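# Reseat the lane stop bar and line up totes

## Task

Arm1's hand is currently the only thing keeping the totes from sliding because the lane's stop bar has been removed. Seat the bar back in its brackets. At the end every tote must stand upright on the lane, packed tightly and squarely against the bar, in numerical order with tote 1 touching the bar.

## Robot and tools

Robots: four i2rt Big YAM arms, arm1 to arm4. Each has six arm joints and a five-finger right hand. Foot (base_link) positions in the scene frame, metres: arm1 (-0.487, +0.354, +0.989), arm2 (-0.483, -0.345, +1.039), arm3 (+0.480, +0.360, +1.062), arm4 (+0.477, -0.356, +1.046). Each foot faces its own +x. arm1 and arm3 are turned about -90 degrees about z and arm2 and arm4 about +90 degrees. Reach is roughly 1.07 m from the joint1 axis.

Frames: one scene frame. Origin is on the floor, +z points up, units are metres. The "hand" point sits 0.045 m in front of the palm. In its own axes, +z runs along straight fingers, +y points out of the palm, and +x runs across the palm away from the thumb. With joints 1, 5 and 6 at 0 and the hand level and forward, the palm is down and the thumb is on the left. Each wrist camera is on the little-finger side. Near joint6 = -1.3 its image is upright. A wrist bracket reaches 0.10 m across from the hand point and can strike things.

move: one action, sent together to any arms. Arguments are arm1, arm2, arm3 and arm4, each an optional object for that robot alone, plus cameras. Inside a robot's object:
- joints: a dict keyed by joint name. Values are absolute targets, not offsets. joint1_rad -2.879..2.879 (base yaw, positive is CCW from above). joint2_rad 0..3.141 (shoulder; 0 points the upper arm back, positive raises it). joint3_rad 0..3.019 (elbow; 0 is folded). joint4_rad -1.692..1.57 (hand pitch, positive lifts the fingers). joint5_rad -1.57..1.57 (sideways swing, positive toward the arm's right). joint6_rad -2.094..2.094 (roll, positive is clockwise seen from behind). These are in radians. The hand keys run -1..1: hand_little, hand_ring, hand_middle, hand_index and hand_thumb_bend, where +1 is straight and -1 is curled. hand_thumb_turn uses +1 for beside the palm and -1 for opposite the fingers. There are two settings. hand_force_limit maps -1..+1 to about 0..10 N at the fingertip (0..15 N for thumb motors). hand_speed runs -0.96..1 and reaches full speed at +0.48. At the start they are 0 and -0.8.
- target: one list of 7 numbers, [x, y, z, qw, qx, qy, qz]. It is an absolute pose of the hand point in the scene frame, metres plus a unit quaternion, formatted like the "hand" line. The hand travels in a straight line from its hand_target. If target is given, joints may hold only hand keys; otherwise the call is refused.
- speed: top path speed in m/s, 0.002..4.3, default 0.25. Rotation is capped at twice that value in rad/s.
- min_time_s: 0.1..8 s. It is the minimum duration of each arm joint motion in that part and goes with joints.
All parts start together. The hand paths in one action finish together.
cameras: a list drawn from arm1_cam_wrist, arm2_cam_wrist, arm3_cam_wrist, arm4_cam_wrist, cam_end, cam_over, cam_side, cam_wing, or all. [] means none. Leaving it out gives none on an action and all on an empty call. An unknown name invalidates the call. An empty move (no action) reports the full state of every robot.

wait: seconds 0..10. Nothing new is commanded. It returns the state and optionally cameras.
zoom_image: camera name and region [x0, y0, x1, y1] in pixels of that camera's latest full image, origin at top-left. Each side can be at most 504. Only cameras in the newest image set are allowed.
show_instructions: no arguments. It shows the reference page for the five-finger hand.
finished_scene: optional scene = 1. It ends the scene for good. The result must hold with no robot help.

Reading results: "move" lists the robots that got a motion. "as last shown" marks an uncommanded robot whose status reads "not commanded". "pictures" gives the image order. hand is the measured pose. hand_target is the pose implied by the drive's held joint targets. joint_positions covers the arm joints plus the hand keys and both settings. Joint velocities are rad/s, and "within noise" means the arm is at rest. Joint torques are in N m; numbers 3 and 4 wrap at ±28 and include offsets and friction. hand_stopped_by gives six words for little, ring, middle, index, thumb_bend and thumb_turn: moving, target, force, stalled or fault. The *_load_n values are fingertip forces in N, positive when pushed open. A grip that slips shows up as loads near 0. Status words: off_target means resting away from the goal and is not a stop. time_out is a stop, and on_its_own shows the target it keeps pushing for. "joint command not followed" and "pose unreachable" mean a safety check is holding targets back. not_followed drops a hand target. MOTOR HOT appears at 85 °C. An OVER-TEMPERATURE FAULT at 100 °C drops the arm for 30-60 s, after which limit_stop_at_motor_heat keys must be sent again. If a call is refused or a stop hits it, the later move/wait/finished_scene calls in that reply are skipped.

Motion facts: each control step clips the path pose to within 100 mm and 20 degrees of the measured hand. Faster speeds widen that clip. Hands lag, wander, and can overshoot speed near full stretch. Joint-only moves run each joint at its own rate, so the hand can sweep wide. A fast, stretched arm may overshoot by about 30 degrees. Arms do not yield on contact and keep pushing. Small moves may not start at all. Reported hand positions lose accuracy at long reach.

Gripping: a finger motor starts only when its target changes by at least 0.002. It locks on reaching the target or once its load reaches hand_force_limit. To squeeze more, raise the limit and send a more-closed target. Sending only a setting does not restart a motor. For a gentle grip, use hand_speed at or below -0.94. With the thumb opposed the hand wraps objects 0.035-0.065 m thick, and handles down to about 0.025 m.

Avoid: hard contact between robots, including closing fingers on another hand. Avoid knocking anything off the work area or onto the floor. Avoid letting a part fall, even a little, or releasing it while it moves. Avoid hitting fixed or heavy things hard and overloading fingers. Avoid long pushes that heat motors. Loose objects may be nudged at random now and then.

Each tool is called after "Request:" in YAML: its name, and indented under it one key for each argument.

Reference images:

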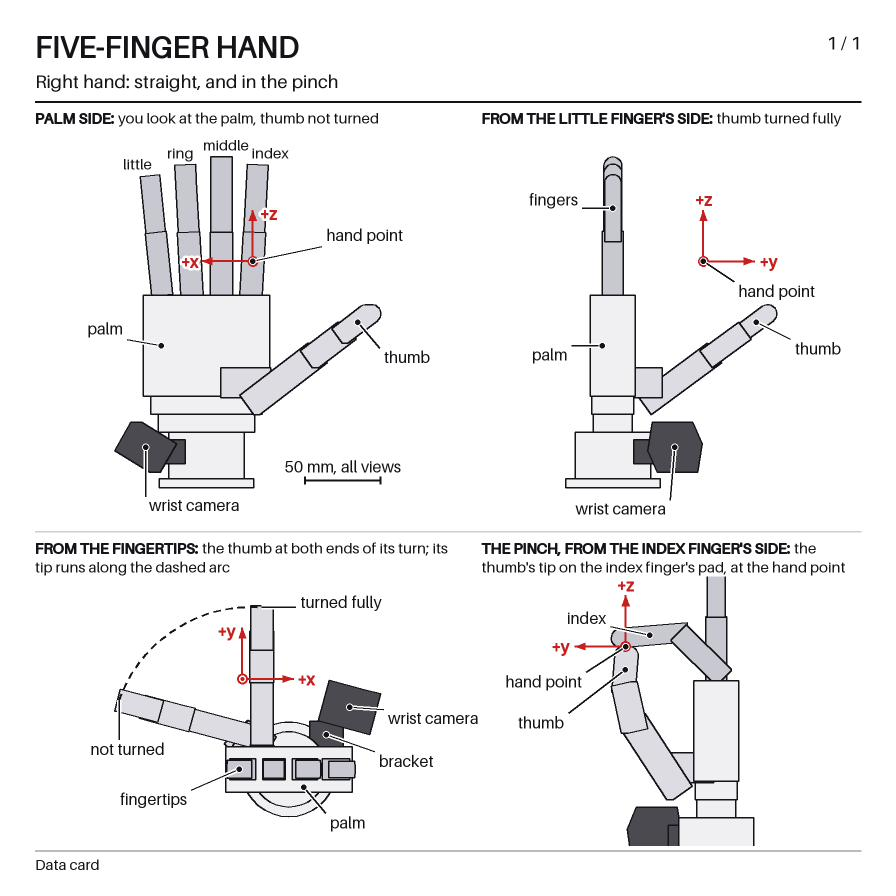

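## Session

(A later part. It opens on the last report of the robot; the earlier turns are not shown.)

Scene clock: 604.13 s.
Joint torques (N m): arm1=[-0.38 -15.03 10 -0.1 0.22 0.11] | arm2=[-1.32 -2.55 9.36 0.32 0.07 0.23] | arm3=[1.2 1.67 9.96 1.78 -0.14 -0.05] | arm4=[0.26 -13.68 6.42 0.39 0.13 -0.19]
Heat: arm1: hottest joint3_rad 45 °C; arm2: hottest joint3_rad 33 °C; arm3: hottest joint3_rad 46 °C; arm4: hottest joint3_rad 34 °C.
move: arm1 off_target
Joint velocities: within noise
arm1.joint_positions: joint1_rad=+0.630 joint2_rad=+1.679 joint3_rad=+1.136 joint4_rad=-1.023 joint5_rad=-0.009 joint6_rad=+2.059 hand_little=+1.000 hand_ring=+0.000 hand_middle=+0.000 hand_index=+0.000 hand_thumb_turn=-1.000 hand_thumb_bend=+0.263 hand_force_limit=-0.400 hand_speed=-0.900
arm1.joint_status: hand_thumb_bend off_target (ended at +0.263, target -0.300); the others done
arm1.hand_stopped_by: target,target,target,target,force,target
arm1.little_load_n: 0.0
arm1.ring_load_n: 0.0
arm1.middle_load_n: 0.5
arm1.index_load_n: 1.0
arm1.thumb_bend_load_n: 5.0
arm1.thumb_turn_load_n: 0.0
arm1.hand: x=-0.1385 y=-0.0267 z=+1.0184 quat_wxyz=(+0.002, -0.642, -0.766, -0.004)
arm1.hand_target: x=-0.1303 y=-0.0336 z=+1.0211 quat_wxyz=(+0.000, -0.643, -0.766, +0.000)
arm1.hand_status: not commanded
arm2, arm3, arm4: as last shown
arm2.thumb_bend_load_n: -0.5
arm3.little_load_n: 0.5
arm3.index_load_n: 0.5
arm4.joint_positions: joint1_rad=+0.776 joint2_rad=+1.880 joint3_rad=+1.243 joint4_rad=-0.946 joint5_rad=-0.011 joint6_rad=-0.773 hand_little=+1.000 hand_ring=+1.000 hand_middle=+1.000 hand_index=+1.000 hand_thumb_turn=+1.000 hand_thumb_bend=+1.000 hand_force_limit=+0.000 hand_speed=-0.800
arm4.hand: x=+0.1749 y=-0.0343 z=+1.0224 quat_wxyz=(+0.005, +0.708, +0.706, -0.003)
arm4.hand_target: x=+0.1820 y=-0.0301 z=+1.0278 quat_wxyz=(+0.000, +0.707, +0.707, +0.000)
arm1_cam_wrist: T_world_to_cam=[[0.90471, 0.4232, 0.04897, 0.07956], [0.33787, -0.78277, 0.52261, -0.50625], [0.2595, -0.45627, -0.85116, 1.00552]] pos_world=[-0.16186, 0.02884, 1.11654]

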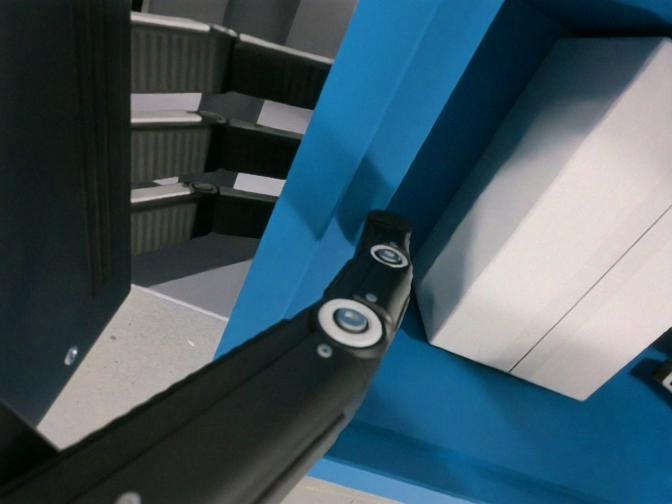

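Request:
move:
  arm4: {"target":[0.160,-0.032,1.030,0,0.7071,0.7071,0],"speed":0.05}
  cameras: ["arm4_cam_wrist","arm1_cam_wrist"]

Request:
move:
  arm4: {"target":[0.160,-0.032,1.220,0,0.7071,0.7071,0],"speed":0.15}
  cameras: ["cam_side","arm1_cam_wrist"]

Request:
move:
  arm4: {"target":[0.40,-0.15,1.38,0,0.7071,0.7071,0],"speed":0.3}

Scene clock: 606.63 s.
Joint torques (N m): arm1=[-0.32 -15.03 9.99 -0.05 0.16 0.11] | arm2=[-1.08 -2.9 9.36 0.34 0.06 0.22] | arm3=[1.32 1.38 10.06 1.74 -0.13 -0.01] | arm4=[1.96 -11.63 10.19 0.03 0 0.07]
Heat: arm1: hottest joint3_rad 45 °C; arm2: hottest joint3_rad 33 °C; arm3: hottest joint3_rad 46 °C; arm4: hottest joint3_rad 34 °C.
move: arm4 off_target
Joint velocities: within noise
arm1, arm2, arm3: as last shown
arm1.joint_positions: joint1_rad=+0.630 joint2_rad=+1.679 joint3_rad=+1.136 joint4_rad=-1.025 joint5_rad=-0.008 joint6_rad=+2.059 hand_little=+1.000 hand_ring=+0.000 hand_middle=+0.000 hand_index=+0.000 hand_thumb_turn=-1.000 hand_thumb_bend=+0.263 hand_force_limit=-0.400 hand_speed=-0.900
arm1.little_load_n: 0.5
arm1.index_load_n: 1.5
arm1.thumb_bend_load_n: 4.0
arm1.hand: x=-0.1390 y=-0.0265 z=+1.0182 quat_wxyz=(+0.003, -0.642, -0.766, -0.004)
arm1.hand_target: x=-0.1303 y=-0.0335 z=+1.0211 quat_wxyz=(+0.000, -0.643, -0.766, +0.000)
arm2.thumb_bend_load_n: 0.0
arm3.little_load_n: 0.0
arm3.index_load_n: 0.0
arm4.joint_positions: joint1_rad=+0.789 joint2_rad=+1.880 joint3_rad=+1.243 joint4_rad=-0.954 joint5_rad=-0.008 joint6_rad=-0.766 hand_little=+1.000 hand_ring=+1.000 hand_middle=+1.000 hand_index=+1.000 hand_thumb_turn=+1.000 hand_thumb_bend=+1.000 hand_force_limit=+0.000 hand_speed=-0.800
arm4.joint_status: not commanded
arm4.hand_stopped_by: target,target,target,target,target,target
arm4.little_load_n: 0.0
arm4.ring_load_n: -0.5
arm4.middle_load_n: 0.0
arm4.index_load_n: 0.0
arm4.thumb_bend_load_n: 0.0
arm4.thumb_turn_load_n: 0.0
arm4.hand: x=+0.1728 y=-0.0396 z=+1.0231 quat_wxyz=(+0.010, +0.706, +0.708, -0.002)
arm4.hand_target: x=+0.1602 y=-0.0323 z=+1.0300 quat_wxyz=(+0.000, +0.707, +0.707, +0.000)
arm4.hand_status: off_target (0.016 m and 1.2 deg from the pose sent, 0.017 m and 0.8 deg at the start)
pictures: arm1_cam_wrist, arm4_cam_wrist
arm1_cam_wrist: T_world_to_cam=[[0.90483, 0.42313, 0.04743, 0.08153], [0.33894, -0.78321, 0.52126, -0.50438], [0.25771, -0.45557, -0.85208, 1.00635]] pos_world=[-0.16216, 0.02894, 1.11654]
arm4_cam_wrist: T_world_to_cam=[[0.95486, 0.29453, -0.03875, -0.11471], [0.27421, -0.8237, 0.4963, -0.58422], [0.11426, -0.48452, -0.86728, 0.96478]] pos_world=[0.1595, 0.02002, 1.12224]

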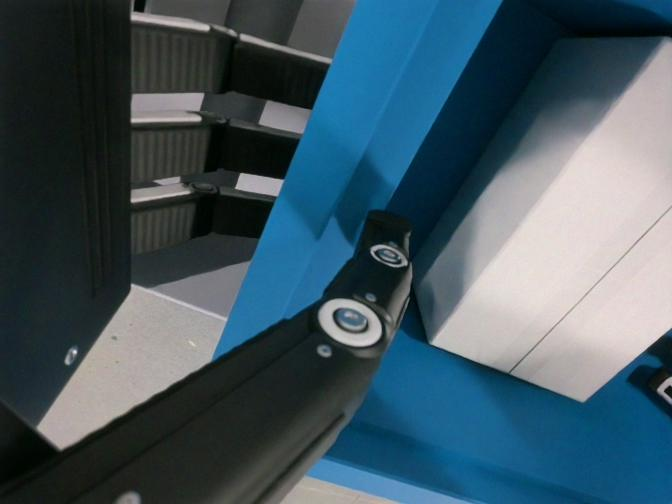

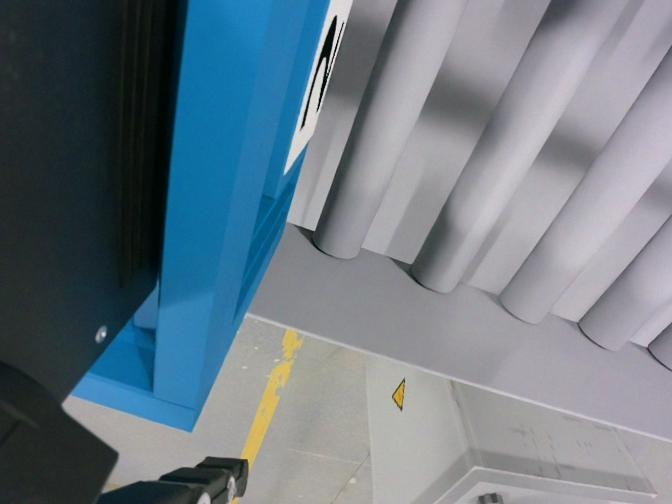

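Scene clock: 608.60 s.
Joint torques (N m): arm1=[-0.38 -15.03 9.95 0.09 0.1 0.11] | arm2=[-0.91 -2.73 9.42 0.27 0.06 0.21] | arm3=[1.32 1.44 10.02 1.7 -0.13 -0.03] | arm4=[0.91 -12.1 13.12 -0.12 -0.04 -0.05]
Heat: arm1: hottest joint3_rad 45 °C; arm2: hottest joint3_rad 33 °C; arm3: hottest joint3_rad 46 °C; arm4: hottest joint3_rad 34 °C.
move: arm4 off_target
Joint velocities: within noise
arm1, arm2, arm3: as last shown
arm1.joint_positions: joint1_rad=+0.631 joint2_rad=+1.679 joint3_rad=+1.137 joint4_rad=-1.029 joint5_rad=-0.006 joint6_rad=+2.059 hand_little=+1.000 hand_ring=+0.000 hand_middle=+0.000 hand_index=+0.000 hand_thumb_turn=-1.000 hand_thumb_bend=+0.263 hand_force_limit=-0.400 hand_speed=-0.900
arm1.little_load_n: 0.0
arm1.thumb_turn_load_n: -0.5
arm1.hand: x=-0.1396 y=-0.0259 z=+1.0182 quat_wxyz=(+0.005, -0.642, -0.766, -0.003)
arm1.hand_target: x=-0.1303 y=-0.0335 z=+1.0212 quat_wxyz=(+0.000, -0.643, -0.766, +0.000)
arm4.joint_positions: joint1_rad=+0.797 joint2_rad=+1.712 joint3_rad=+1.506 joint4_rad=-1.419 joint5_rad=-0.007 joint6_rad=-0.758 hand_little=+1.000 hand_ring=+1.000 hand_middle=+1.000 hand_index=+1.000 hand_thumb_turn=+1.000 hand_thumb_bend=+1.000 hand_force_limit=+0.000 hand_speed=-0.800
arm4.joint_status: not commanded
arm4.hand_stopped_by: target,target,target,target,target,target
arm4.little_load_n: 0.0
arm4.ring_load_n: 0.0
arm4.middle_load_n: 0.0
arm4.index_load_n: 0.0
arm4.thumb_bend_load_n: 0.0
arm4.thumb_turn_load_n: 0.0
arm4.hand: x=+0.1709 y=-0.0438 z=+1.2001 quat_wxyz=(+0.026, +0.706, +0.707, +0.000)
arm4.hand_target: x=+0.1608 y=-0.0328 z=+1.2201 quat_wxyz=(+0.000, +0.707, +0.707, +0.000)
arm4.hand_status: off_target (0.026 m and 3.0 deg from the pose sent, 0.197 m and 1.1 deg at the start)
pictures: arm1_cam_wrist, cam_side
arm1_cam_wrist: T_world_to_cam=[[0.90482, 0.42339, 0.04513, 0.08417], [0.34097, -0.78398, 0.51876, -0.50092], [0.25502, -0.45399, -0.85373, 1.00814]] pos_world=[-0.16245, 0.02934, 1.11674]

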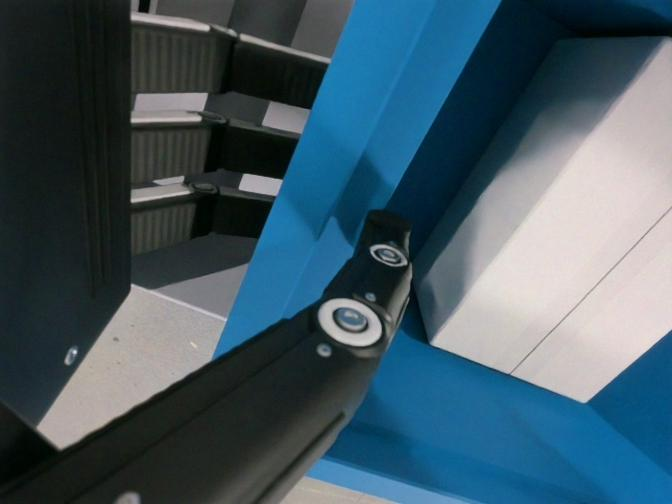

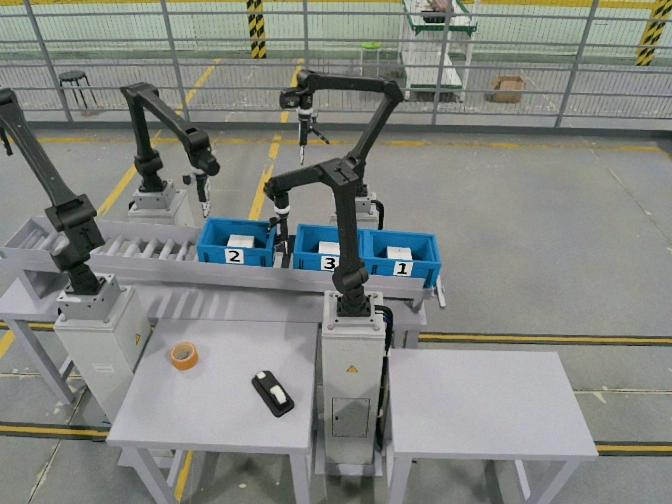

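Scene clock: 610.60 s.
Joint torques (N m): arm1=[-0.38 -14.97 9.95 0.09 0.1 0.11] | arm2=[-1.32 -3.08 9.32 0.21 0.07 0.22] | arm3=[1.08 1.61 9.98 1.84 -0.13 -0.05] | arm4=[-0.09 -2.14 8.54 0.64 0.04 -0.14]
Heat: arm1: hottest joint3_rad 45 °C; arm2: hottest joint3_rad 33 °C; arm3: hottest joint3_rad 46 °C; arm4: hottest joint3_rad 34 °C.
move: arm4 off_target
Joint velocities: within noise
arm1, arm2, arm3: as last shown
arm4.joint_positions: joint1_rad=+0.522 joint2_rad=+0.930 joint3_rad=+1.288 joint4_rad=-1.674 joint5_rad=+0.021 joint6_rad=-1.018 hand_little=+1.000 hand_ring=+1.000 hand_middle=+1.000 hand_index=+1.000 hand_thumb_turn=+1.000 hand_thumb_bend=+1.000 hand_force_limit=+0.000 hand_speed=-0.800
arm4.joint_status: not commanded
arm4.hand_stopped_by: target,target,target,target,target,target
arm4.little_load_n: 0.0
arm4.ring_load_n: 0.0
arm4.middle_load_n: 0.0
arm4.index_load_n: 0.0
arm4.thumb_bend_load_n: 0.0
arm4.thumb_turn_load_n: 0.0
arm4.hand: x=+0.3971 y=-0.1495 z=+1.3819 quat_wxyz=(-0.122, +0.707, +0.696, +0.042)
arm4.hand_target: x=+0.3998 y=-0.1495 z=+1.3789 quat_wxyz=(-0.114, +0.705, +0.699, +0.043)
arm4.hand_status: off_target (0.004 m and 14.8 deg from the pose sent, 0.310 m and 3.0 deg at the start; a joint's target at an end of its range on 37 of 60 steps)
pictures: none

Request:
move:
  arm2: {"target":[-0.05,-0.18,1.32,0,0.7071,-0.7071,0],"speed":0.25}
  cameras: ["cam_side","cam_over"]

Request:
move:
  arm2: {"target":[0.20,-0.02,1.22,0,0.7071,-0.7071,0],"speed":0.2}
  cameras: ["cam_side","cam_over","arm2_cam_wrist"]

Scene clock: 618.57 s.
Joint torques (N m): arm1=[-0.38 -14.97 9.95 0.1 0.1 0.11] | arm2=[-0.56 -16.15 12.59 -0.03 -0.04 -0.06] | arm3=[1.14 1.44 10.03 1.8 -0.12 -0.04] | arm4=[0.38 -1.26 8.76 0.49 0.04 -0.12]
Heat: arm1: hottest joint3_rad 46 °C; arm2: hottest joint3_rad 34 °C; arm3: hottest joint3_rad 46 °C; arm4: hottest joint3_rad 34 °C.
move: arm2 off_target
Joint velocities: within noise
arm1, arm3, arm4: as last shown
arm1.ring_load_n: 0.5
arm1.thumb_bend_load_n: 3.5
arm2.joint_positions: joint1_rad=-1.350 joint2_rad=+1.701 joint3_rad=+1.779 joint4_rad=-1.694 joint5_rad=+0.000 joint6_rad=+0.279 hand_little=+1.000 hand_ring=+1.000 hand_middle=+1.000 hand_index=+1.000 hand_thumb_turn=-1.000 hand_thumb_bend=+1.000 hand_force_limit=-0.200 hand_speed=+0.000
arm2.joint_status: not commanded
arm2.hand_stopped_by: target,target,target,target,target,target
arm2.little_load_n: 0.0
arm2.ring_load_n: 0.0
arm2.middle_load_n: 0.0
arm2.index_load_n: 0.0
arm2.thumb_bend_load_n: 0.0
arm2.thumb_turn_load_n: 0.0
arm2.hand: x=-0.0585 y=-0.1799 z=+1.3070 quat_wxyz=(+0.013, +0.704, -0.710, -0.007)
arm2.hand_target: x=-0.0505 y=-0.1801 z=+1.3198 quat_wxyz=(+0.000, +0.707, -0.707, +0.000)
arm2.hand_status: off_target (0.016 m and 1.7 deg from the pose sent, 0.281 m and 9.8 deg at the start)
arm4.hand: x=+0.3971 y=-0.1495 z=+1.3819 quat_wxyz=(-0.122, +0.706, +0.696, +0.042)
pictures: cam_over, cam_side

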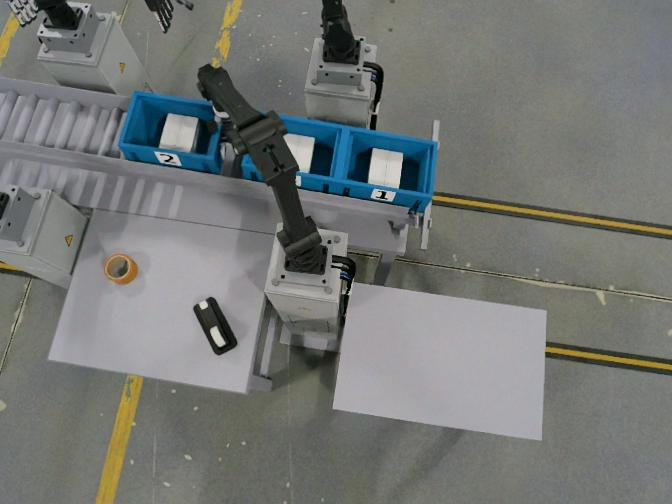

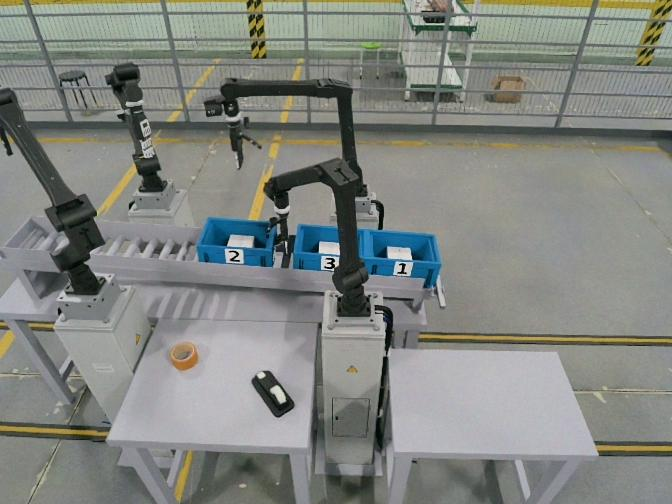

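Scene clock: 621.03 s.
Joint torques (N m): arm1=[-0.32 -14.97 9.95 0.12 0.1 0.11] | arm2=[0.21 -26.11 12.36 1.13 -0.11 0.22] | arm3=[1.32 1.49 9.99 1.85 -0.11 -0.03] | arm4=[0.44 -1.44 8.61 0.64 -0.02 -0.07]
Heat: arm1: hottest joint3_rad 46 °C; arm2: hottest joint3_rad 35 °C; arm3: hottest joint3_rad 46 °C; arm4: hottest joint3_rad 34 °C.
move: arm2 off_target
Joint velocities: within noise
arm1, arm4: as last shown
arm1.ring_load_n: 0.0
arm2.joint_positions: joint1_rad=-1.257 joint2_rad=+2.520 joint3_rad=+2.886 joint4_rad=-1.699 joint5_rad=-0.017 joint6_rad=+0.416 hand_little=+1.000 hand_ring=+1.000 hand_middle=+1.000 hand_index=+1.000 hand_thumb_turn=-1.000 hand_thumb_bend=+1.000 hand_force_limit=-0.200 hand_speed=+0.000
arm2.joint_status: not commanded
arm2.hand_stopped_by: target,target,target,target,target,target
arm2.little_load_n: 0.0
arm2.ring_load_n: 0.0
arm2.middle_load_n: 0.0
arm2.index_load_n: 0.0
arm2.thumb_bend_load_n: 0.0
arm2.thumb_turn_load_n: 0.0
arm2.hand: x=+0.1927 y=-0.0284 z=+1.2120 quat_wxyz=(-0.118, +0.684, -0.719, +0.042)
arm2.hand_target: x=+0.1984 y=-0.0207 z=+1.2194 quat_wxyz=(-0.136, +0.680, -0.719, +0.047)
arm2.hand_status: off_target (0.014 m and 14.7 deg from the pose sent, 0.316 m and 1.7 deg at the start; a joint's target at an end of its range on 57 of 74 steps)
arm3.joint_positions: joint1_rad=+0.859 joint2_rad=+0.647 joint3_rad=+1.405 joint4_rad=-1.258 joint5_rad=-0.253 joint6_rad=-1.430 hand_little=+1.000 hand_ring=+1.000 hand_middle=+1.000 hand_index=+1.000 hand_thumb_turn=+1.000 hand_thumb_bend=+1.000 hand_force_limit=+0.000 hand_speed=-0.800
arm3.joint_status: not commanded
arm3.hand_stopped_by: target,target,target,target,target,target
arm3.little_load_n: 0.0
arm3.ring_load_n: 0.0
arm3.middle_load_n: 0.0
arm3.index_load_n: 0.0
arm3.thumb_bend_load_n: 0.0
arm3.thumb_turn_load_n: 0.0
arm3.hand: x=+0.6672 y=+0.1753 z=+1.5705 quat_wxyz=(+0.036, +0.799, -0.304, +0.517)
arm3.hand_target: x=+0.6666 y=+0.1756 z=+1.5831 quat_wxyz=(+0.041, +0.793, -0.300, +0.528)
arm3.hand_status: not commanded
pictures: arm2_cam_wrist, cam_over, cam_side
arm2_cam_wrist: T_world_to_cam=[[-0.9629, -0.17291, -0.20719, 0.43158], [-0.26251, 0.77816, 0.57058, -0.61967], [0.06257, 0.6038, -0.79468, 1.08301]] pos_world=[0.18514, -0.0971, 1.30364]

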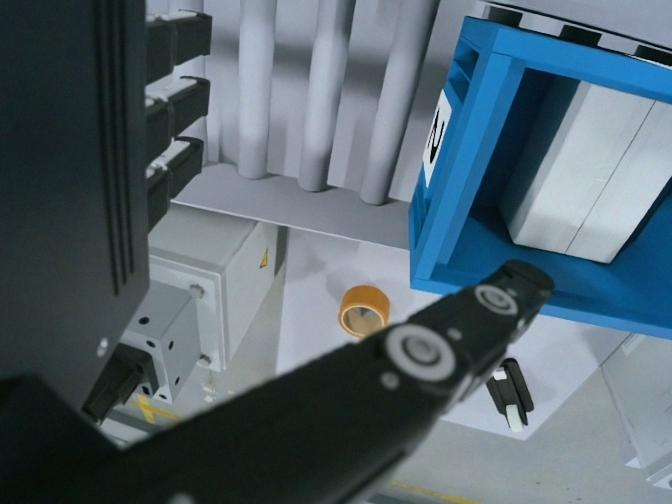

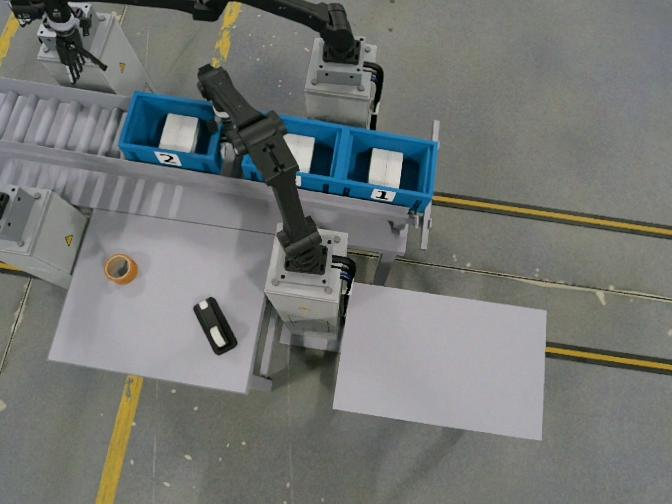

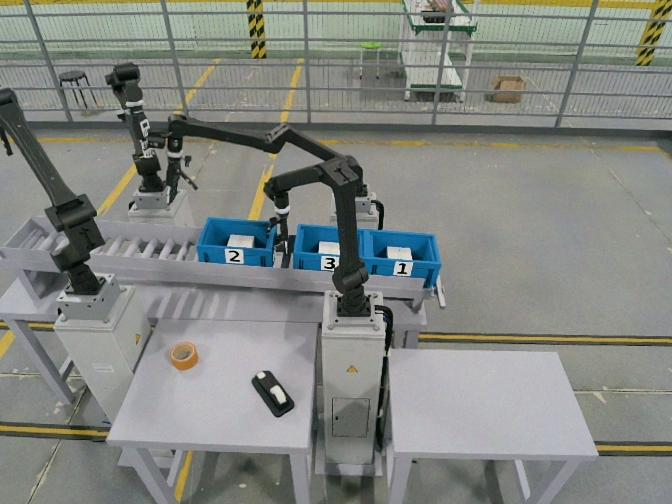

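Request:
move:
  arm2: {"target":[0.165,0.015,1.10,0,0.7071,-0.7071,0],"speed":0.15,"joints":{"hand_index":0.0,"hand_middle":0.0,"hand_ring":0.0}}
  cameras: ["cam_side","arm2_cam_wrist"]

Scene clock: 628.33 s.
Joint torques (N m): arm1=[-0.38 -15.03 9.96 0.09 0.1 0.11] | arm2=[0.15 -26.64 8.25 0.13 0.02 0.22] | arm3=[1.08 1.44 9.96 1.73 -0.12 -0.03] | arm4=[0.56 -1.2 8.65 0.62 0.01 -0.12]
Heat: arm1: hottest joint3_rad 46 °C; arm2: hottest joint3_rad 37 °C; arm3: hottest joint3_rad 46 °C; arm4: hottest joint3_rad 35 °C.
move: arm2 off_target
Joint velocities: within noise
arm1, arm3, arm4: as last shown
arm1.thumb_bend_load_n: 4.0
arm2.joint_positions: joint1_rad=-1.193 joint2_rad=+2.647 joint3_rad=+2.870 joint4_rad=-1.699 joint5_rad=-0.008 joint6_rad=+0.434 hand_little=+1.000 hand_ring=+0.000 hand_middle=+0.000 hand_index=+0.000 hand_thumb_turn=-1.000 hand_thumb_bend=+1.000 hand_force_limit=-0.200 hand_speed=+0.000
arm2.joint_status: all done
arm2.hand_stopped_by: target,target,target,target,target,target
arm2.little_load_n: 0.0
arm2.ring_load_n: 0.0
arm2.middle_load_n: 0.0
arm2.index_load_n: 0.0
arm2.thumb_bend_load_n: 0.0
arm2.thumb_turn_load_n: 0.0
arm2.hand: x=+0.1696 y=+0.0120 z=+1.1141 quat_wxyz=(-0.052, +0.704, -0.708, +0.017)
arm2.hand_target: x=+0.1640 y=+0.0145 z=+1.0999 quat_wxyz=(-0.037, +0.702, -0.711, +0.012)
arm2.hand_status: off_target (0.015 m and 6.3 deg from the pose sent, 0.123 m and 14.7 deg at the start; a joint's target at an end of its range on 41 of 49 steps)
pictures: arm2_cam_wrist, cam_side
arm2_cam_wrist: T_world_to_cam=[[-0.97212, -0.22386, -0.06985, 0.24522], [-0.22443, 0.80177, 0.55389, -0.58944], [-0.06799, 0.55412, -0.82965, 1.04393]] pos_world=[0.17707, -0.05098, 1.20972]

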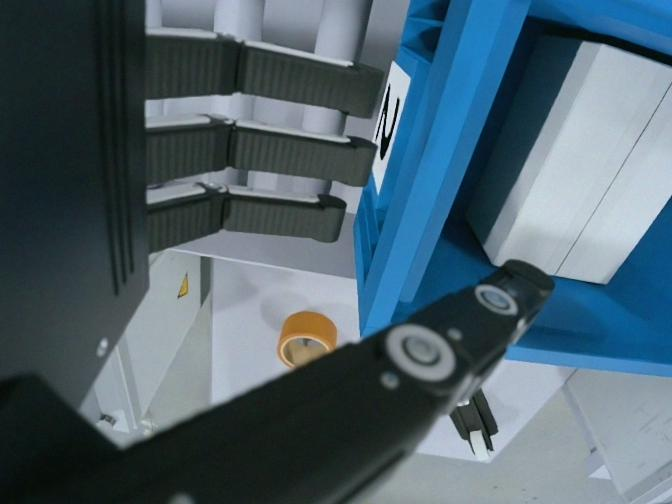

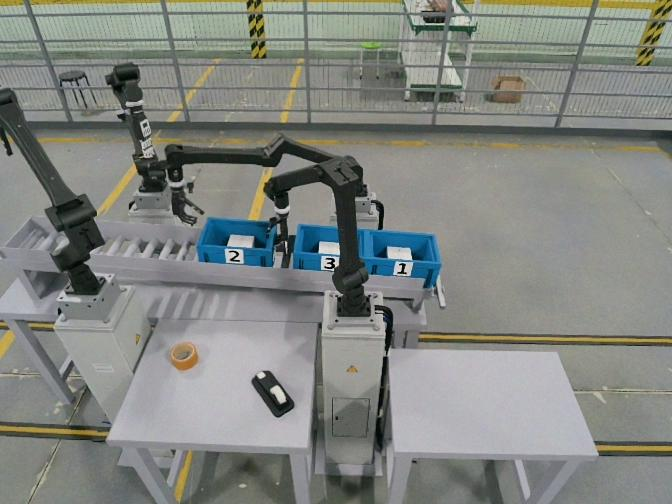

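Request:
zoom_image:
  camera: "arm2_cam_wrist"
  region: [330, 0, 550, 360]

Scaled by 1.400 from the camera's image (finer frame: 960x720).

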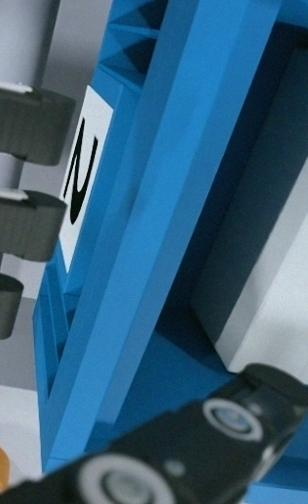

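Request:
move:
  arm2: {"target":[0.160,0.018,1.055,0,0.7071,-0.7071,0],"speed":0.12}
  cameras: ["arm2_cam_wrist"]

Scene clock: 635.50 s.
Joint torques (N m): arm1=[-0.44 -15.03 9.95 0.1 0.1 0.11] | arm2=[0.73 -27.69 10.24 0.01 0.04 0.18] | arm3=[1.14 1.73 10.02 1.73 -0.13 -0.03] | arm4=[-0.15 -0.38 8.51 0.5 0 -0.17]
Heat: arm1: hottest joint3_rad 46 °C; arm2: hottest joint3_rad 37 °C; arm3: hottest joint3_rad 47 °C; arm4: hottest joint3_rad 35 °C.
move: arm2 done
Joint velocities: within noise
arm1, arm3, arm4: as last shown
arm1.index_load_n: 1.0
arm2.joint_positions: joint1_rad=-1.190 joint2_rad=+2.724 joint3_rad=+2.870 joint4_rad=-1.699 joint5_rad=-0.006 joint6_rad=+0.434 hand_little=+1.000 hand_ring=+0.000 hand_middle=+0.000 hand_index=+0.000 hand_thumb_turn=-1.000 hand_thumb_bend=+1.000 hand_force_limit=-0.200 hand_speed=+0.000
arm2.joint_status: not commanded
arm2.hand_stopped_by: target,target,target,target,target,target
arm2.little_load_n: 0.0
arm2.ring_load_n: 0.0
arm2.middle_load_n: 0.0
arm2.index_load_n: 0.0
arm2.thumb_bend_load_n: 0.0
arm2.thumb_turn_load_n: 0.0
arm2.hand: x=+0.1630 y=+0.0106 z=+1.0582 quat_wxyz=(-0.015, +0.706, -0.708, +0.004)
arm2.hand_target: x=+0.1593 y=+0.0175 z=+1.0548 quat_wxyz=(-0.012, +0.705, -0.709, +0.004)
arm2.hand_status: done (0.009 m and 1.8 deg from the pose sent, 0.060 m and 6.3 deg at the start; a joint's target at an end of its range on 32 of 34 steps)
arm4.little_load_n: 0.5
arm2_cam_wrist: T_world_to_cam=[[-0.97395, -0.2267, 0.00564, 0.155], [-0.18769, 0.81979, 0.54104, -0.55145], [-0.12728, 0.52588, -0.84098, 1.01989]] pos_world=[0.17727, -0.04913, 1.15519]

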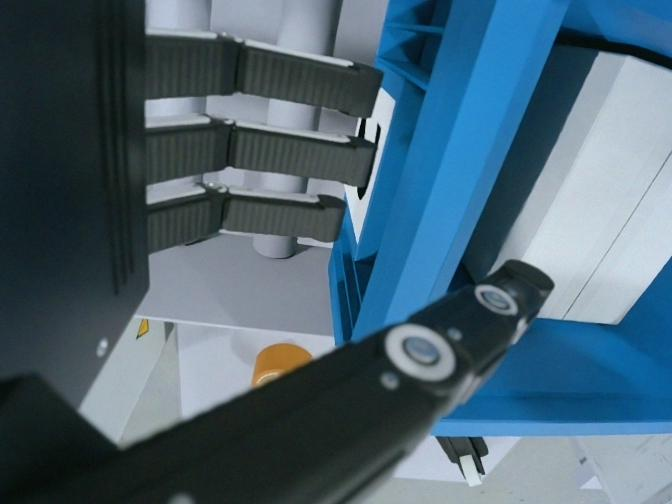

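Request:
zoom_image:
  camera: "arm2_cam_wrist"
  region: [300, 0, 500, 350]

Scaled by 1.440 from the camera's image (finer frame: 960x720).

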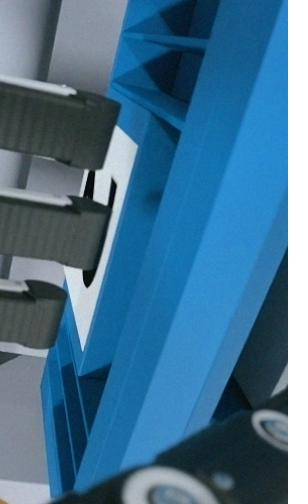

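Request:
move:
  arm2: {"target":[0.163,0.038,1.032,0,0.7071,-0.7071,0],"speed":0.08}
  cameras: ["arm2_cam_wrist"]

Scene clock: 640.13 s.
Joint torques (N m): arm1=[-0.38 -14.97 9.95 0.09 0.1 0.11] | arm2=[-0.15 -27.28 12.48 0.79 -0.01 0.22] | arm3=[1.32 1.61 10.02 1.78 -0.14 -0.03] | arm4=[0.03 -1.96 8.7 0.58 0.04 -0.13]
Heat: arm1: hottest joint3_rad 46 °C; arm2: hottest joint3_rad 37 °C; arm3: hottest joint3_rad 47 °C; arm4: hottest joint3_rad 35 °C.
move: arm2 off_target
Joint velocities: within noise
arm1.joint_positions: joint1_rad=+0.631 joint2_rad=+1.679 joint3_rad=+1.137 joint4_rad=-1.029 joint5_rad=-0.006 joint6_rad=+2.059 hand_little=+1.000 hand_ring=+0.000 hand_middle=+0.000 hand_index=+0.000 hand_thumb_turn=-1.000 hand_thumb_bend=+0.263 hand_force_limit=-0.400 hand_speed=-0.900
arm1.joint_status: not commanded
arm1.hand_stopped_by: target,target,target,target,force,target
arm1.little_load_n: 0.0
arm1.ring_load_n: 0.0
arm1.middle_load_n: 0.5
arm1.index_load_n: 1.5
arm1.thumb_bend_load_n: 4.0
arm1.thumb_turn_load_n: -0.5
arm1.hand: x=-0.1396 y=-0.0259 z=+1.0182 quat_wxyz=(+0.005, -0.642, -0.766, -0.003)
arm1.hand_target: x=-0.1303 y=-0.0335 z=+1.0212 quat_wxyz=(+0.000, -0.643, -0.766, +0.000)
arm1.hand_status: not commanded
arm2.joint_positions: joint1_rad=-1.163 joint2_rad=+2.766 joint3_rad=+2.886 joint4_rad=-1.690 joint5_rad=-0.006 joint6_rad=+0.458 hand_little=+1.000 hand_ring=+0.000 hand_middle=+0.000 hand_index=+0.000 hand_thumb_turn=-1.000 hand_thumb_bend=+1.000 hand_force_limit=-0.200 hand_speed=+0.000
arm2.joint_status: not commanded
arm2.hand_stopped_by: target,target,target,target,target,target
arm2.little_load_n: 0.0
arm2.ring_load_n: 0.0
arm2.middle_load_n: 0.0
arm2.index_load_n: 0.0
arm2.thumb_bend_load_n: 0.0
arm2.thumb_turn_load_n: 0.0
arm2.hand: x=+0.1544 y=+0.0299 z=+1.0332 quat_wxyz=(-0.007, +0.707, -0.707, +0.002)
arm2.hand_target: x=+0.1616 y=+0.0373 z=+1.0319 quat_wxyz=(-0.023, +0.704, -0.710, +0.007)
arm2.hand_status: off_target (0.012 m and 0.9 deg from the pose sent, 0.038 m and 1.8 deg at the start; a joint's target at an end of its range on 29 of 32 steps)
arm3, arm4: as last shown
arm4.little_load_n: 0.0
arm2_cam_wrist: T_world_to_cam=[[-0.97288, -0.23022, 0.02227, 0.13389], [-0.18242, 0.82295, 0.53803, -0.55313], [-0.14219, 0.51938, -0.84263, 0.99185]] pos_world=[0.17039, -0.02912, 1.13038]

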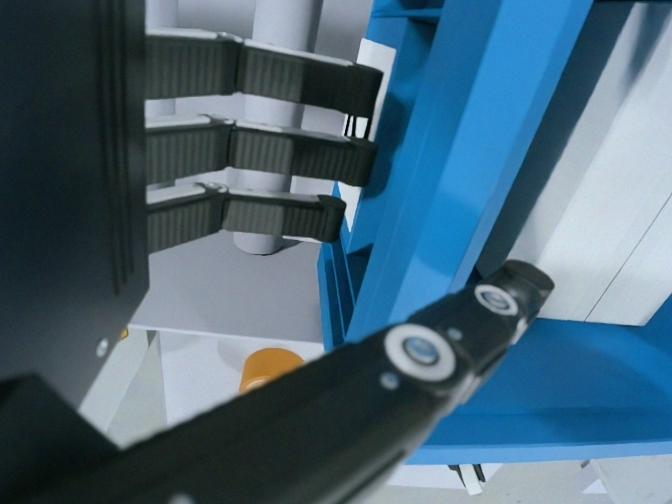

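Request:
move:
  arm2: {"target":[0.148,0.037,1.037,0,0.7071,-0.7071,0],"speed":0.05}
  cameras: ["arm2_cam_wrist"]

Request:
move:
  arm2: {"target":[0.136,0.036,1.038,0,0.7071,-0.7071,0],"speed":0.05}
  cameras: ["arm2_cam_wrist","arm1_cam_wrist"]

Scene clock: 641.80 s.
Joint torques (N m): arm1=[-0.32 -14.97 9.96 0.09 0.1 0.11] | arm2=[0.67 -28.98 9.43 -0.02 0.04 0.19] | arm3=[1.26 1.44 10 1.74 -0.13 -0.05] | arm4=[0.26 -1.44 8.54 0.4 0.03 -0.16]
Heat: arm1: hottest joint3_rad 46 °C; arm2: hottest joint3_rad 38 °C; arm3: hottest joint3_rad 47 °C; arm4: hottest joint3_rad 35 °C.
move: arm2 done
Joint velocities: within noise
arm1, arm3, arm4: as last shown
arm1.little_load_n: -0.5
arm2.joint_positions: joint1_rad=-1.161 joint2_rad=+2.766 joint3_rad=+2.886 joint4_rad=-1.700 joint5_rad=-0.006 joint6_rad=+0.458 hand_little=+1.000 hand_ring=+0.000 hand_middle=+0.000 hand_index=+0.000 hand_thumb_turn=-1.000 hand_thumb_bend=+1.000 hand_force_limit=-0.200 hand_speed=+0.000
arm2.joint_status: not commanded
arm2.hand_stopped_by: target,target,target,target,target,target
arm2.little_load_n: 0.0
arm2.ring_load_n: 0.0
arm2.middle_load_n: 0.5
arm2.index_load_n: 0.0
arm2.thumb_bend_load_n: 0.0
arm2.thumb_turn_load_n: 0.0
arm2.hand: x=+0.1515 y=+0.0298 z=+1.0336 quat_wxyz=(-0.003, +0.707, -0.707, +0.000)
arm2.hand_target: x=+0.1477 y=+0.0367 z=+1.0368 quat_wxyz=(-0.003, +0.707, -0.707, +0.001)
arm2.hand_status: done (0.009 m and 0.3 deg from the pose sent, 0.010 m and 0.9 deg at the start; a joint's target at an end of its range on 16 of 30 steps)
arm2_cam_wrist: T_world_to_cam=[[-0.9724, -0.23119, 0.03159, 0.12138], [-0.17873, 0.82501, 0.53611, -0.55235], [-0.15, 0.51567, -0.84356, 0.99399]] pos_world=[0.1684, -0.02881, 1.13078]

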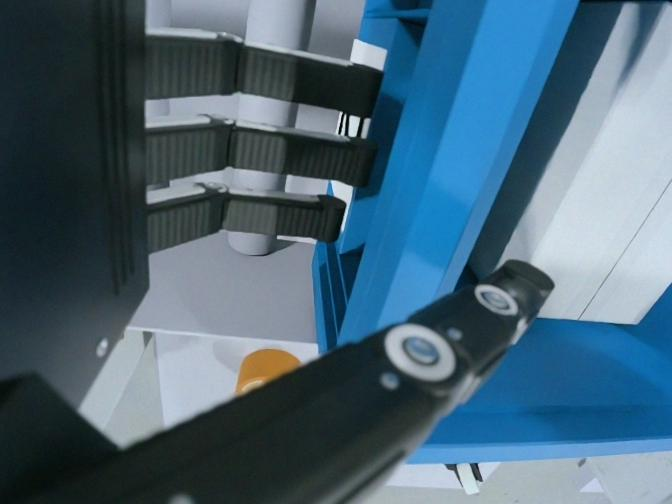

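Scene clock: 643.20 s.
Joint torques (N m): arm1=[-0.38 -15.03 9.96 0.16 0.07 0.11] | arm2=[0.5 -29.8 7.61 0.76 0.04 0.24] | arm3=[0.97 1.44 9.96 1.77 -0.12 -0.03] | arm4=[-0.09 -1.2 8.66 0.55 -0.08 -0.11]
Heat: arm1: hottest joint3_rad 46 °C; arm2: hottest joint3_rad 38 °C; arm3: hottest joint3_rad 47 °C; arm4: hottest joint3_rad 35 °C.
move: arm2 off_target
Joint velocities: within noise
arm1, arm3, arm4: as last shown
arm1.joint_positions: joint1_rad=+0.631 joint2_rad=+1.679 joint3_rad=+1.137 joint4_rad=-1.031 joint5_rad=-0.006 joint6_rad=+2.059 hand_little=+1.000 hand_ring=+0.000 hand_middle=+0.000 hand_index=+0.000 hand_thumb_turn=-1.000 hand_thumb_bend=+0.263 hand_force_limit=-0.400 hand_speed=-0.900
arm1.thumb_bend_load_n: 3.5
arm1.hand: x=-0.1399 y=-0.0257 z=+1.0181 quat_wxyz=(+0.006, -0.642, -0.766, -0.003)
arm2.joint_positions: joint1_rad=-1.154 joint2_rad=+2.661 joint3_rad=+2.665 joint4_rad=-1.609 joint5_rad=-0.006 joint6_rad=+0.462 hand_little=+1.000 hand_ring=+0.000 hand_middle=+0.000 hand_index=+0.000 hand_thumb_turn=-1.000 hand_thumb_bend=+1.000 hand_force_limit=-0.200 hand_speed=+0.000
arm2.joint_status: not commanded
arm2.hand_stopped_by: target,target,target,target,target,target
arm2.little_load_n: 0.0
arm2.ring_load_n: 0.0
arm2.middle_load_n: 0.0
arm2.index_load_n: 0.0
arm2.thumb_bend_load_n: 0.0
arm2.thumb_turn_load_n: 0.0
arm2.hand: x=+0.1365 y=+0.0286 z=+1.0295 quat_wxyz=(+0.009, +0.708, -0.706, -0.004)
arm2.hand_target: x=+0.1359 y=+0.0361 z=+1.0380 quat_wxyz=(+0.000, +0.707, -0.707, +0.000)
arm2.hand_status: off_target (0.011 m and 1.1 deg from the pose sent, 0.017 m and 0.4 deg at the start)
arm4.little_load_n: -0.5
pictures: arm1_cam_wrist, arm2_cam_wrist
arm1_cam_wrist: T_world_to_cam=[[0.90489, 0.42335, 0.04406, 0.08548], [0.34175, -0.78435, 0.51769, -0.49932], [0.25372, -0.4534, -0.85443, 1.00875]] pos_world=[-0.16265, 0.02954, 1.11663]
arm2_cam_wrist: T_world_to_cam=[[-0.97066, -0.23398, 0.05534, 0.08207], [-0.1699, 0.83034, 0.53073, -0.54774], [-0.17013, 0.50575, -0.84574, 0.99418]] pos_world=[0.15574, -0.0288, 1.12697]

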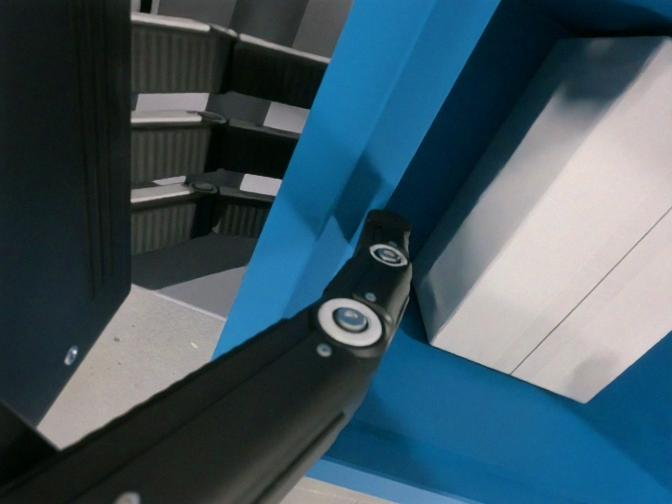

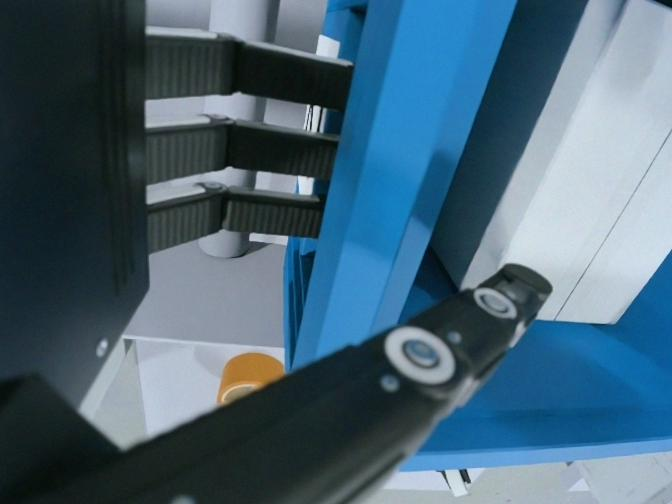

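Request:
move:
  arm2: {"target":[0.133,0.036,1.042,0,0.7071,-0.7071,0],"speed":0.04}
  cameras: ["arm2_cam_wrist"]

Request:
move:
  arm2: {"joints":{"hand_speed":-0.9,"hand_force_limit":-0.4,"hand_thumb_bend":-0.3}}
  cameras: ["arm2_cam_wrist"]

Scene clock: 645.00 s.
Joint torques (N m): arm1=[-0.38 -14.97 9.95 0.14 0.07 0.11] | arm2=[0.15 -30.27 7.75 0.73 0.02 0.21] | arm3=[1.55 1.73 10 1.73 -0.12 -0.04] | arm4=[0.26 -1.44 8.62 0.42 -0.01 -0.11]
Heat: arm1: hottest joint3_rad 46 °C; arm2: hottest joint3_rad 37 °C; arm3: hottest joint3_rad 47 °C; arm4: hottest joint3_rad 35 °C.
move: arm2 off_target
Joint velocities: within noise
arm1, arm3: as last shown
arm1.little_load_n: 0.0
arm1.ring_load_n: 0.5
arm1.index_load_n: 1.0
arm2.joint_positions: joint1_rad=-1.153 joint2_rad=+2.643 joint3_rad=+2.634 joint4_rad=-1.599 joint5_rad=-0.006 joint6_rad=+0.464 hand_little=+1.000 hand_ring=+0.000 hand_middle=+0.000 hand_index=+0.000 hand_thumb_turn=-1.000 hand_thumb_bend=+1.000 hand_force_limit=-0.200 hand_speed=+0.000
arm2.joint_status: not commanded
arm2.hand_stopped_by: target,target,target,target,target,target
arm2.little_load_n: 0.0
arm2.ring_load_n: 0.0
arm2.middle_load_n: 0.0
arm2.index_load_n: 0.0
arm2.thumb_bend_load_n: 0.0
arm2.thumb_turn_load_n: 0.0
arm2.hand: x=+0.1338 y=+0.0277 z=+1.0315 quat_wxyz=(+0.010, +0.708, -0.706, -0.004)
arm2.hand_target: x=+0.1330 y=+0.0359 z=+1.0421 quat_wxyz=(+0.000, +0.707, -0.707, +0.000)
arm2.hand_status: off_target (0.013 m and 1.3 deg from the pose sent, 0.015 m and 1.1 deg at the start)
arm3.little_load_n: -0.5
arm4.joint_positions: joint1_rad=+0.522 joint2_rad=+0.930 joint3_rad=+1.288 joint4_rad=-1.674 joint5_rad=+0.021 joint6_rad=-1.018 hand_little=+1.000 hand_ring=+1.000 hand_middle=+1.000 hand_index=+1.000 hand_thumb_turn=+1.000 hand_thumb_bend=+1.000 hand_force_limit=+0.000 hand_speed=-0.800
arm4.joint_status: not commanded
arm4.hand_stopped_by: target,target,target,target,target,target
arm4.little_load_n: 0.0
arm4.ring_load_n: 0.0
arm4.middle_load_n: 0.0
arm4.index_load_n: 0.0
arm4.thumb_bend_load_n: 0.0
arm4.thumb_turn_load_n: 0.0
arm4.hand: x=+0.3971 y=-0.1495 z=+1.3819 quat_wxyz=(-0.122, +0.706, +0.696, +0.042)
arm4.hand_target: x=+0.3998 y=-0.1495 z=+1.3789 quat_wxyz=(-0.114, +0.705, +0.699, +0.043)
arm4.hand_status: not commanded
arm2_cam_wrist: T_world_to_cam=[[-0.97082, -0.23271, 0.05795, 0.07636], [-0.16759, 0.83119, 0.53012, -0.54823], [-0.17153, 0.50494, -0.84594, 0.99625]] pos_world=[0.15314, -0.0296, 1.12897]

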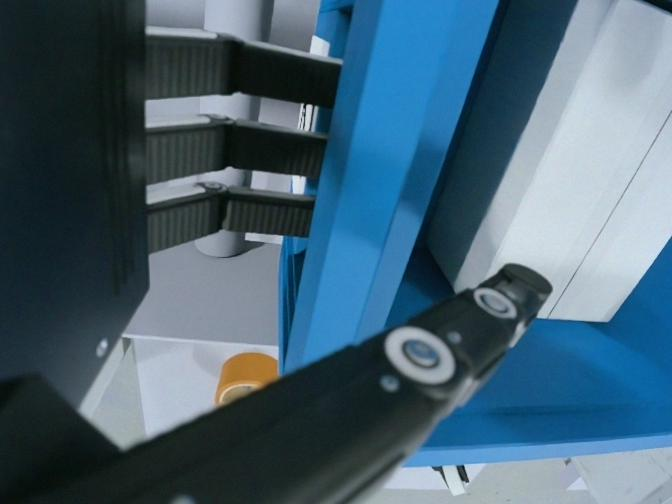

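Scene clock: 650.43 s.
Joint torques (N m): arm1=[-0.44 -15.03 9.89 0.16 0.12 0.1] | arm2=[-0.09 -29.04 7.57 0.72 0.05 0.23] | arm3=[1.38 1.44 9.96 1.76 -0.12 -0.06] | arm4=[1.03 -1.2 8.59 0.62 0.01 -0.16]
Heat: arm1: hottest joint3_rad 46 °C; arm2: hottest joint3_rad 37 °C; arm3: hottest joint3_rad 47 °C; arm4: hottest joint3_rad 35 °C.
move: arm2 off_target
Joint velocities: within noise
arm1, arm3, arm4: as last shown
arm1.joint_positions: joint1_rad=+0.631 joint2_rad=+1.679 joint3_rad=+1.137 joint4_rad=-1.031 joint5_rad=-0.007 joint6_rad=+2.060 hand_little=+1.000 hand_ring=+0.000 hand_middle=+0.000 hand_index=+0.000 hand_thumb_turn=-1.000 hand_thumb_bend=+0.263 hand_force_limit=-0.400 hand_speed=-0.900
arm1.middle_load_n: 1.0
arm1.index_load_n: 1.5
arm1.thumb_bend_load_n: 4.0
arm1.thumb_turn_load_n: 0.0
arm1.hand: x=-0.1396 y=-0.0259 z=+1.0185 quat_wxyz=(+0.005, -0.643, -0.766, -0.003)
arm1.hand_target: x=-0.1303 y=-0.0336 z=+1.0212 quat_wxyz=(+0.000, -0.643, -0.766, +0.000)
arm2.joint_positions: joint1_rad=-1.150 joint2_rad=+2.634 joint3_rad=+2.634 joint4_rad=-1.599 joint5_rad=-0.006 joint6_rad=+0.464 hand_little=+1.000 hand_ring=+0.000 hand_middle=+0.000 hand_index=+0.000 hand_thumb_turn=-1.000 hand_thumb_bend=+0.282 hand_force_limit=-0.400 hand_speed=-0.900
arm2.joint_status: hand_thumb_bend off_target (ended at +0.282, target -0.300); the others done
arm2.hand_stopped_by: target,target,target,target,force,target
arm2.little_load_n: 0.0
arm2.ring_load_n: 0.0
arm2.middle_load_n: 0.0
arm2.index_load_n: 0.0
arm2.thumb_bend_load_n: 3.5
arm2.thumb_turn_load_n: -0.5
arm2.hand: x=+0.1336 y=+0.0303 z=+1.0376 quat_wxyz=(+0.006, +0.709, -0.705, -0.003)
arm2.hand_target: x=+0.1329 y=+0.0361 z=+1.0421 quat_wxyz=(+0.000, +0.707, -0.707, +0.000)
arm2.hand_status: not commanded
arm3.little_load_n: 0.0
arm3.middle_load_n: 0.5
arm2_cam_wrist: T_world_to_cam=[[-0.97042, -0.23631, 0.04937, 0.08534], [-0.17468, 0.82849, 0.53206, -0.55471], [-0.16663, 0.5077, -0.84526, 0.99868]] pos_world=[0.15233, -0.0273, 1.13507]

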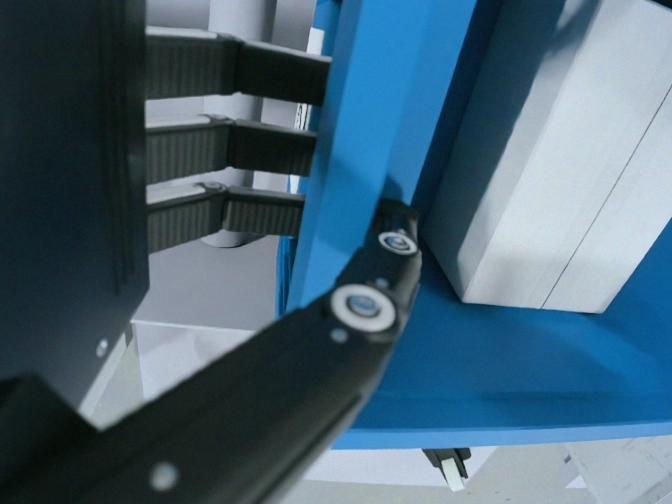

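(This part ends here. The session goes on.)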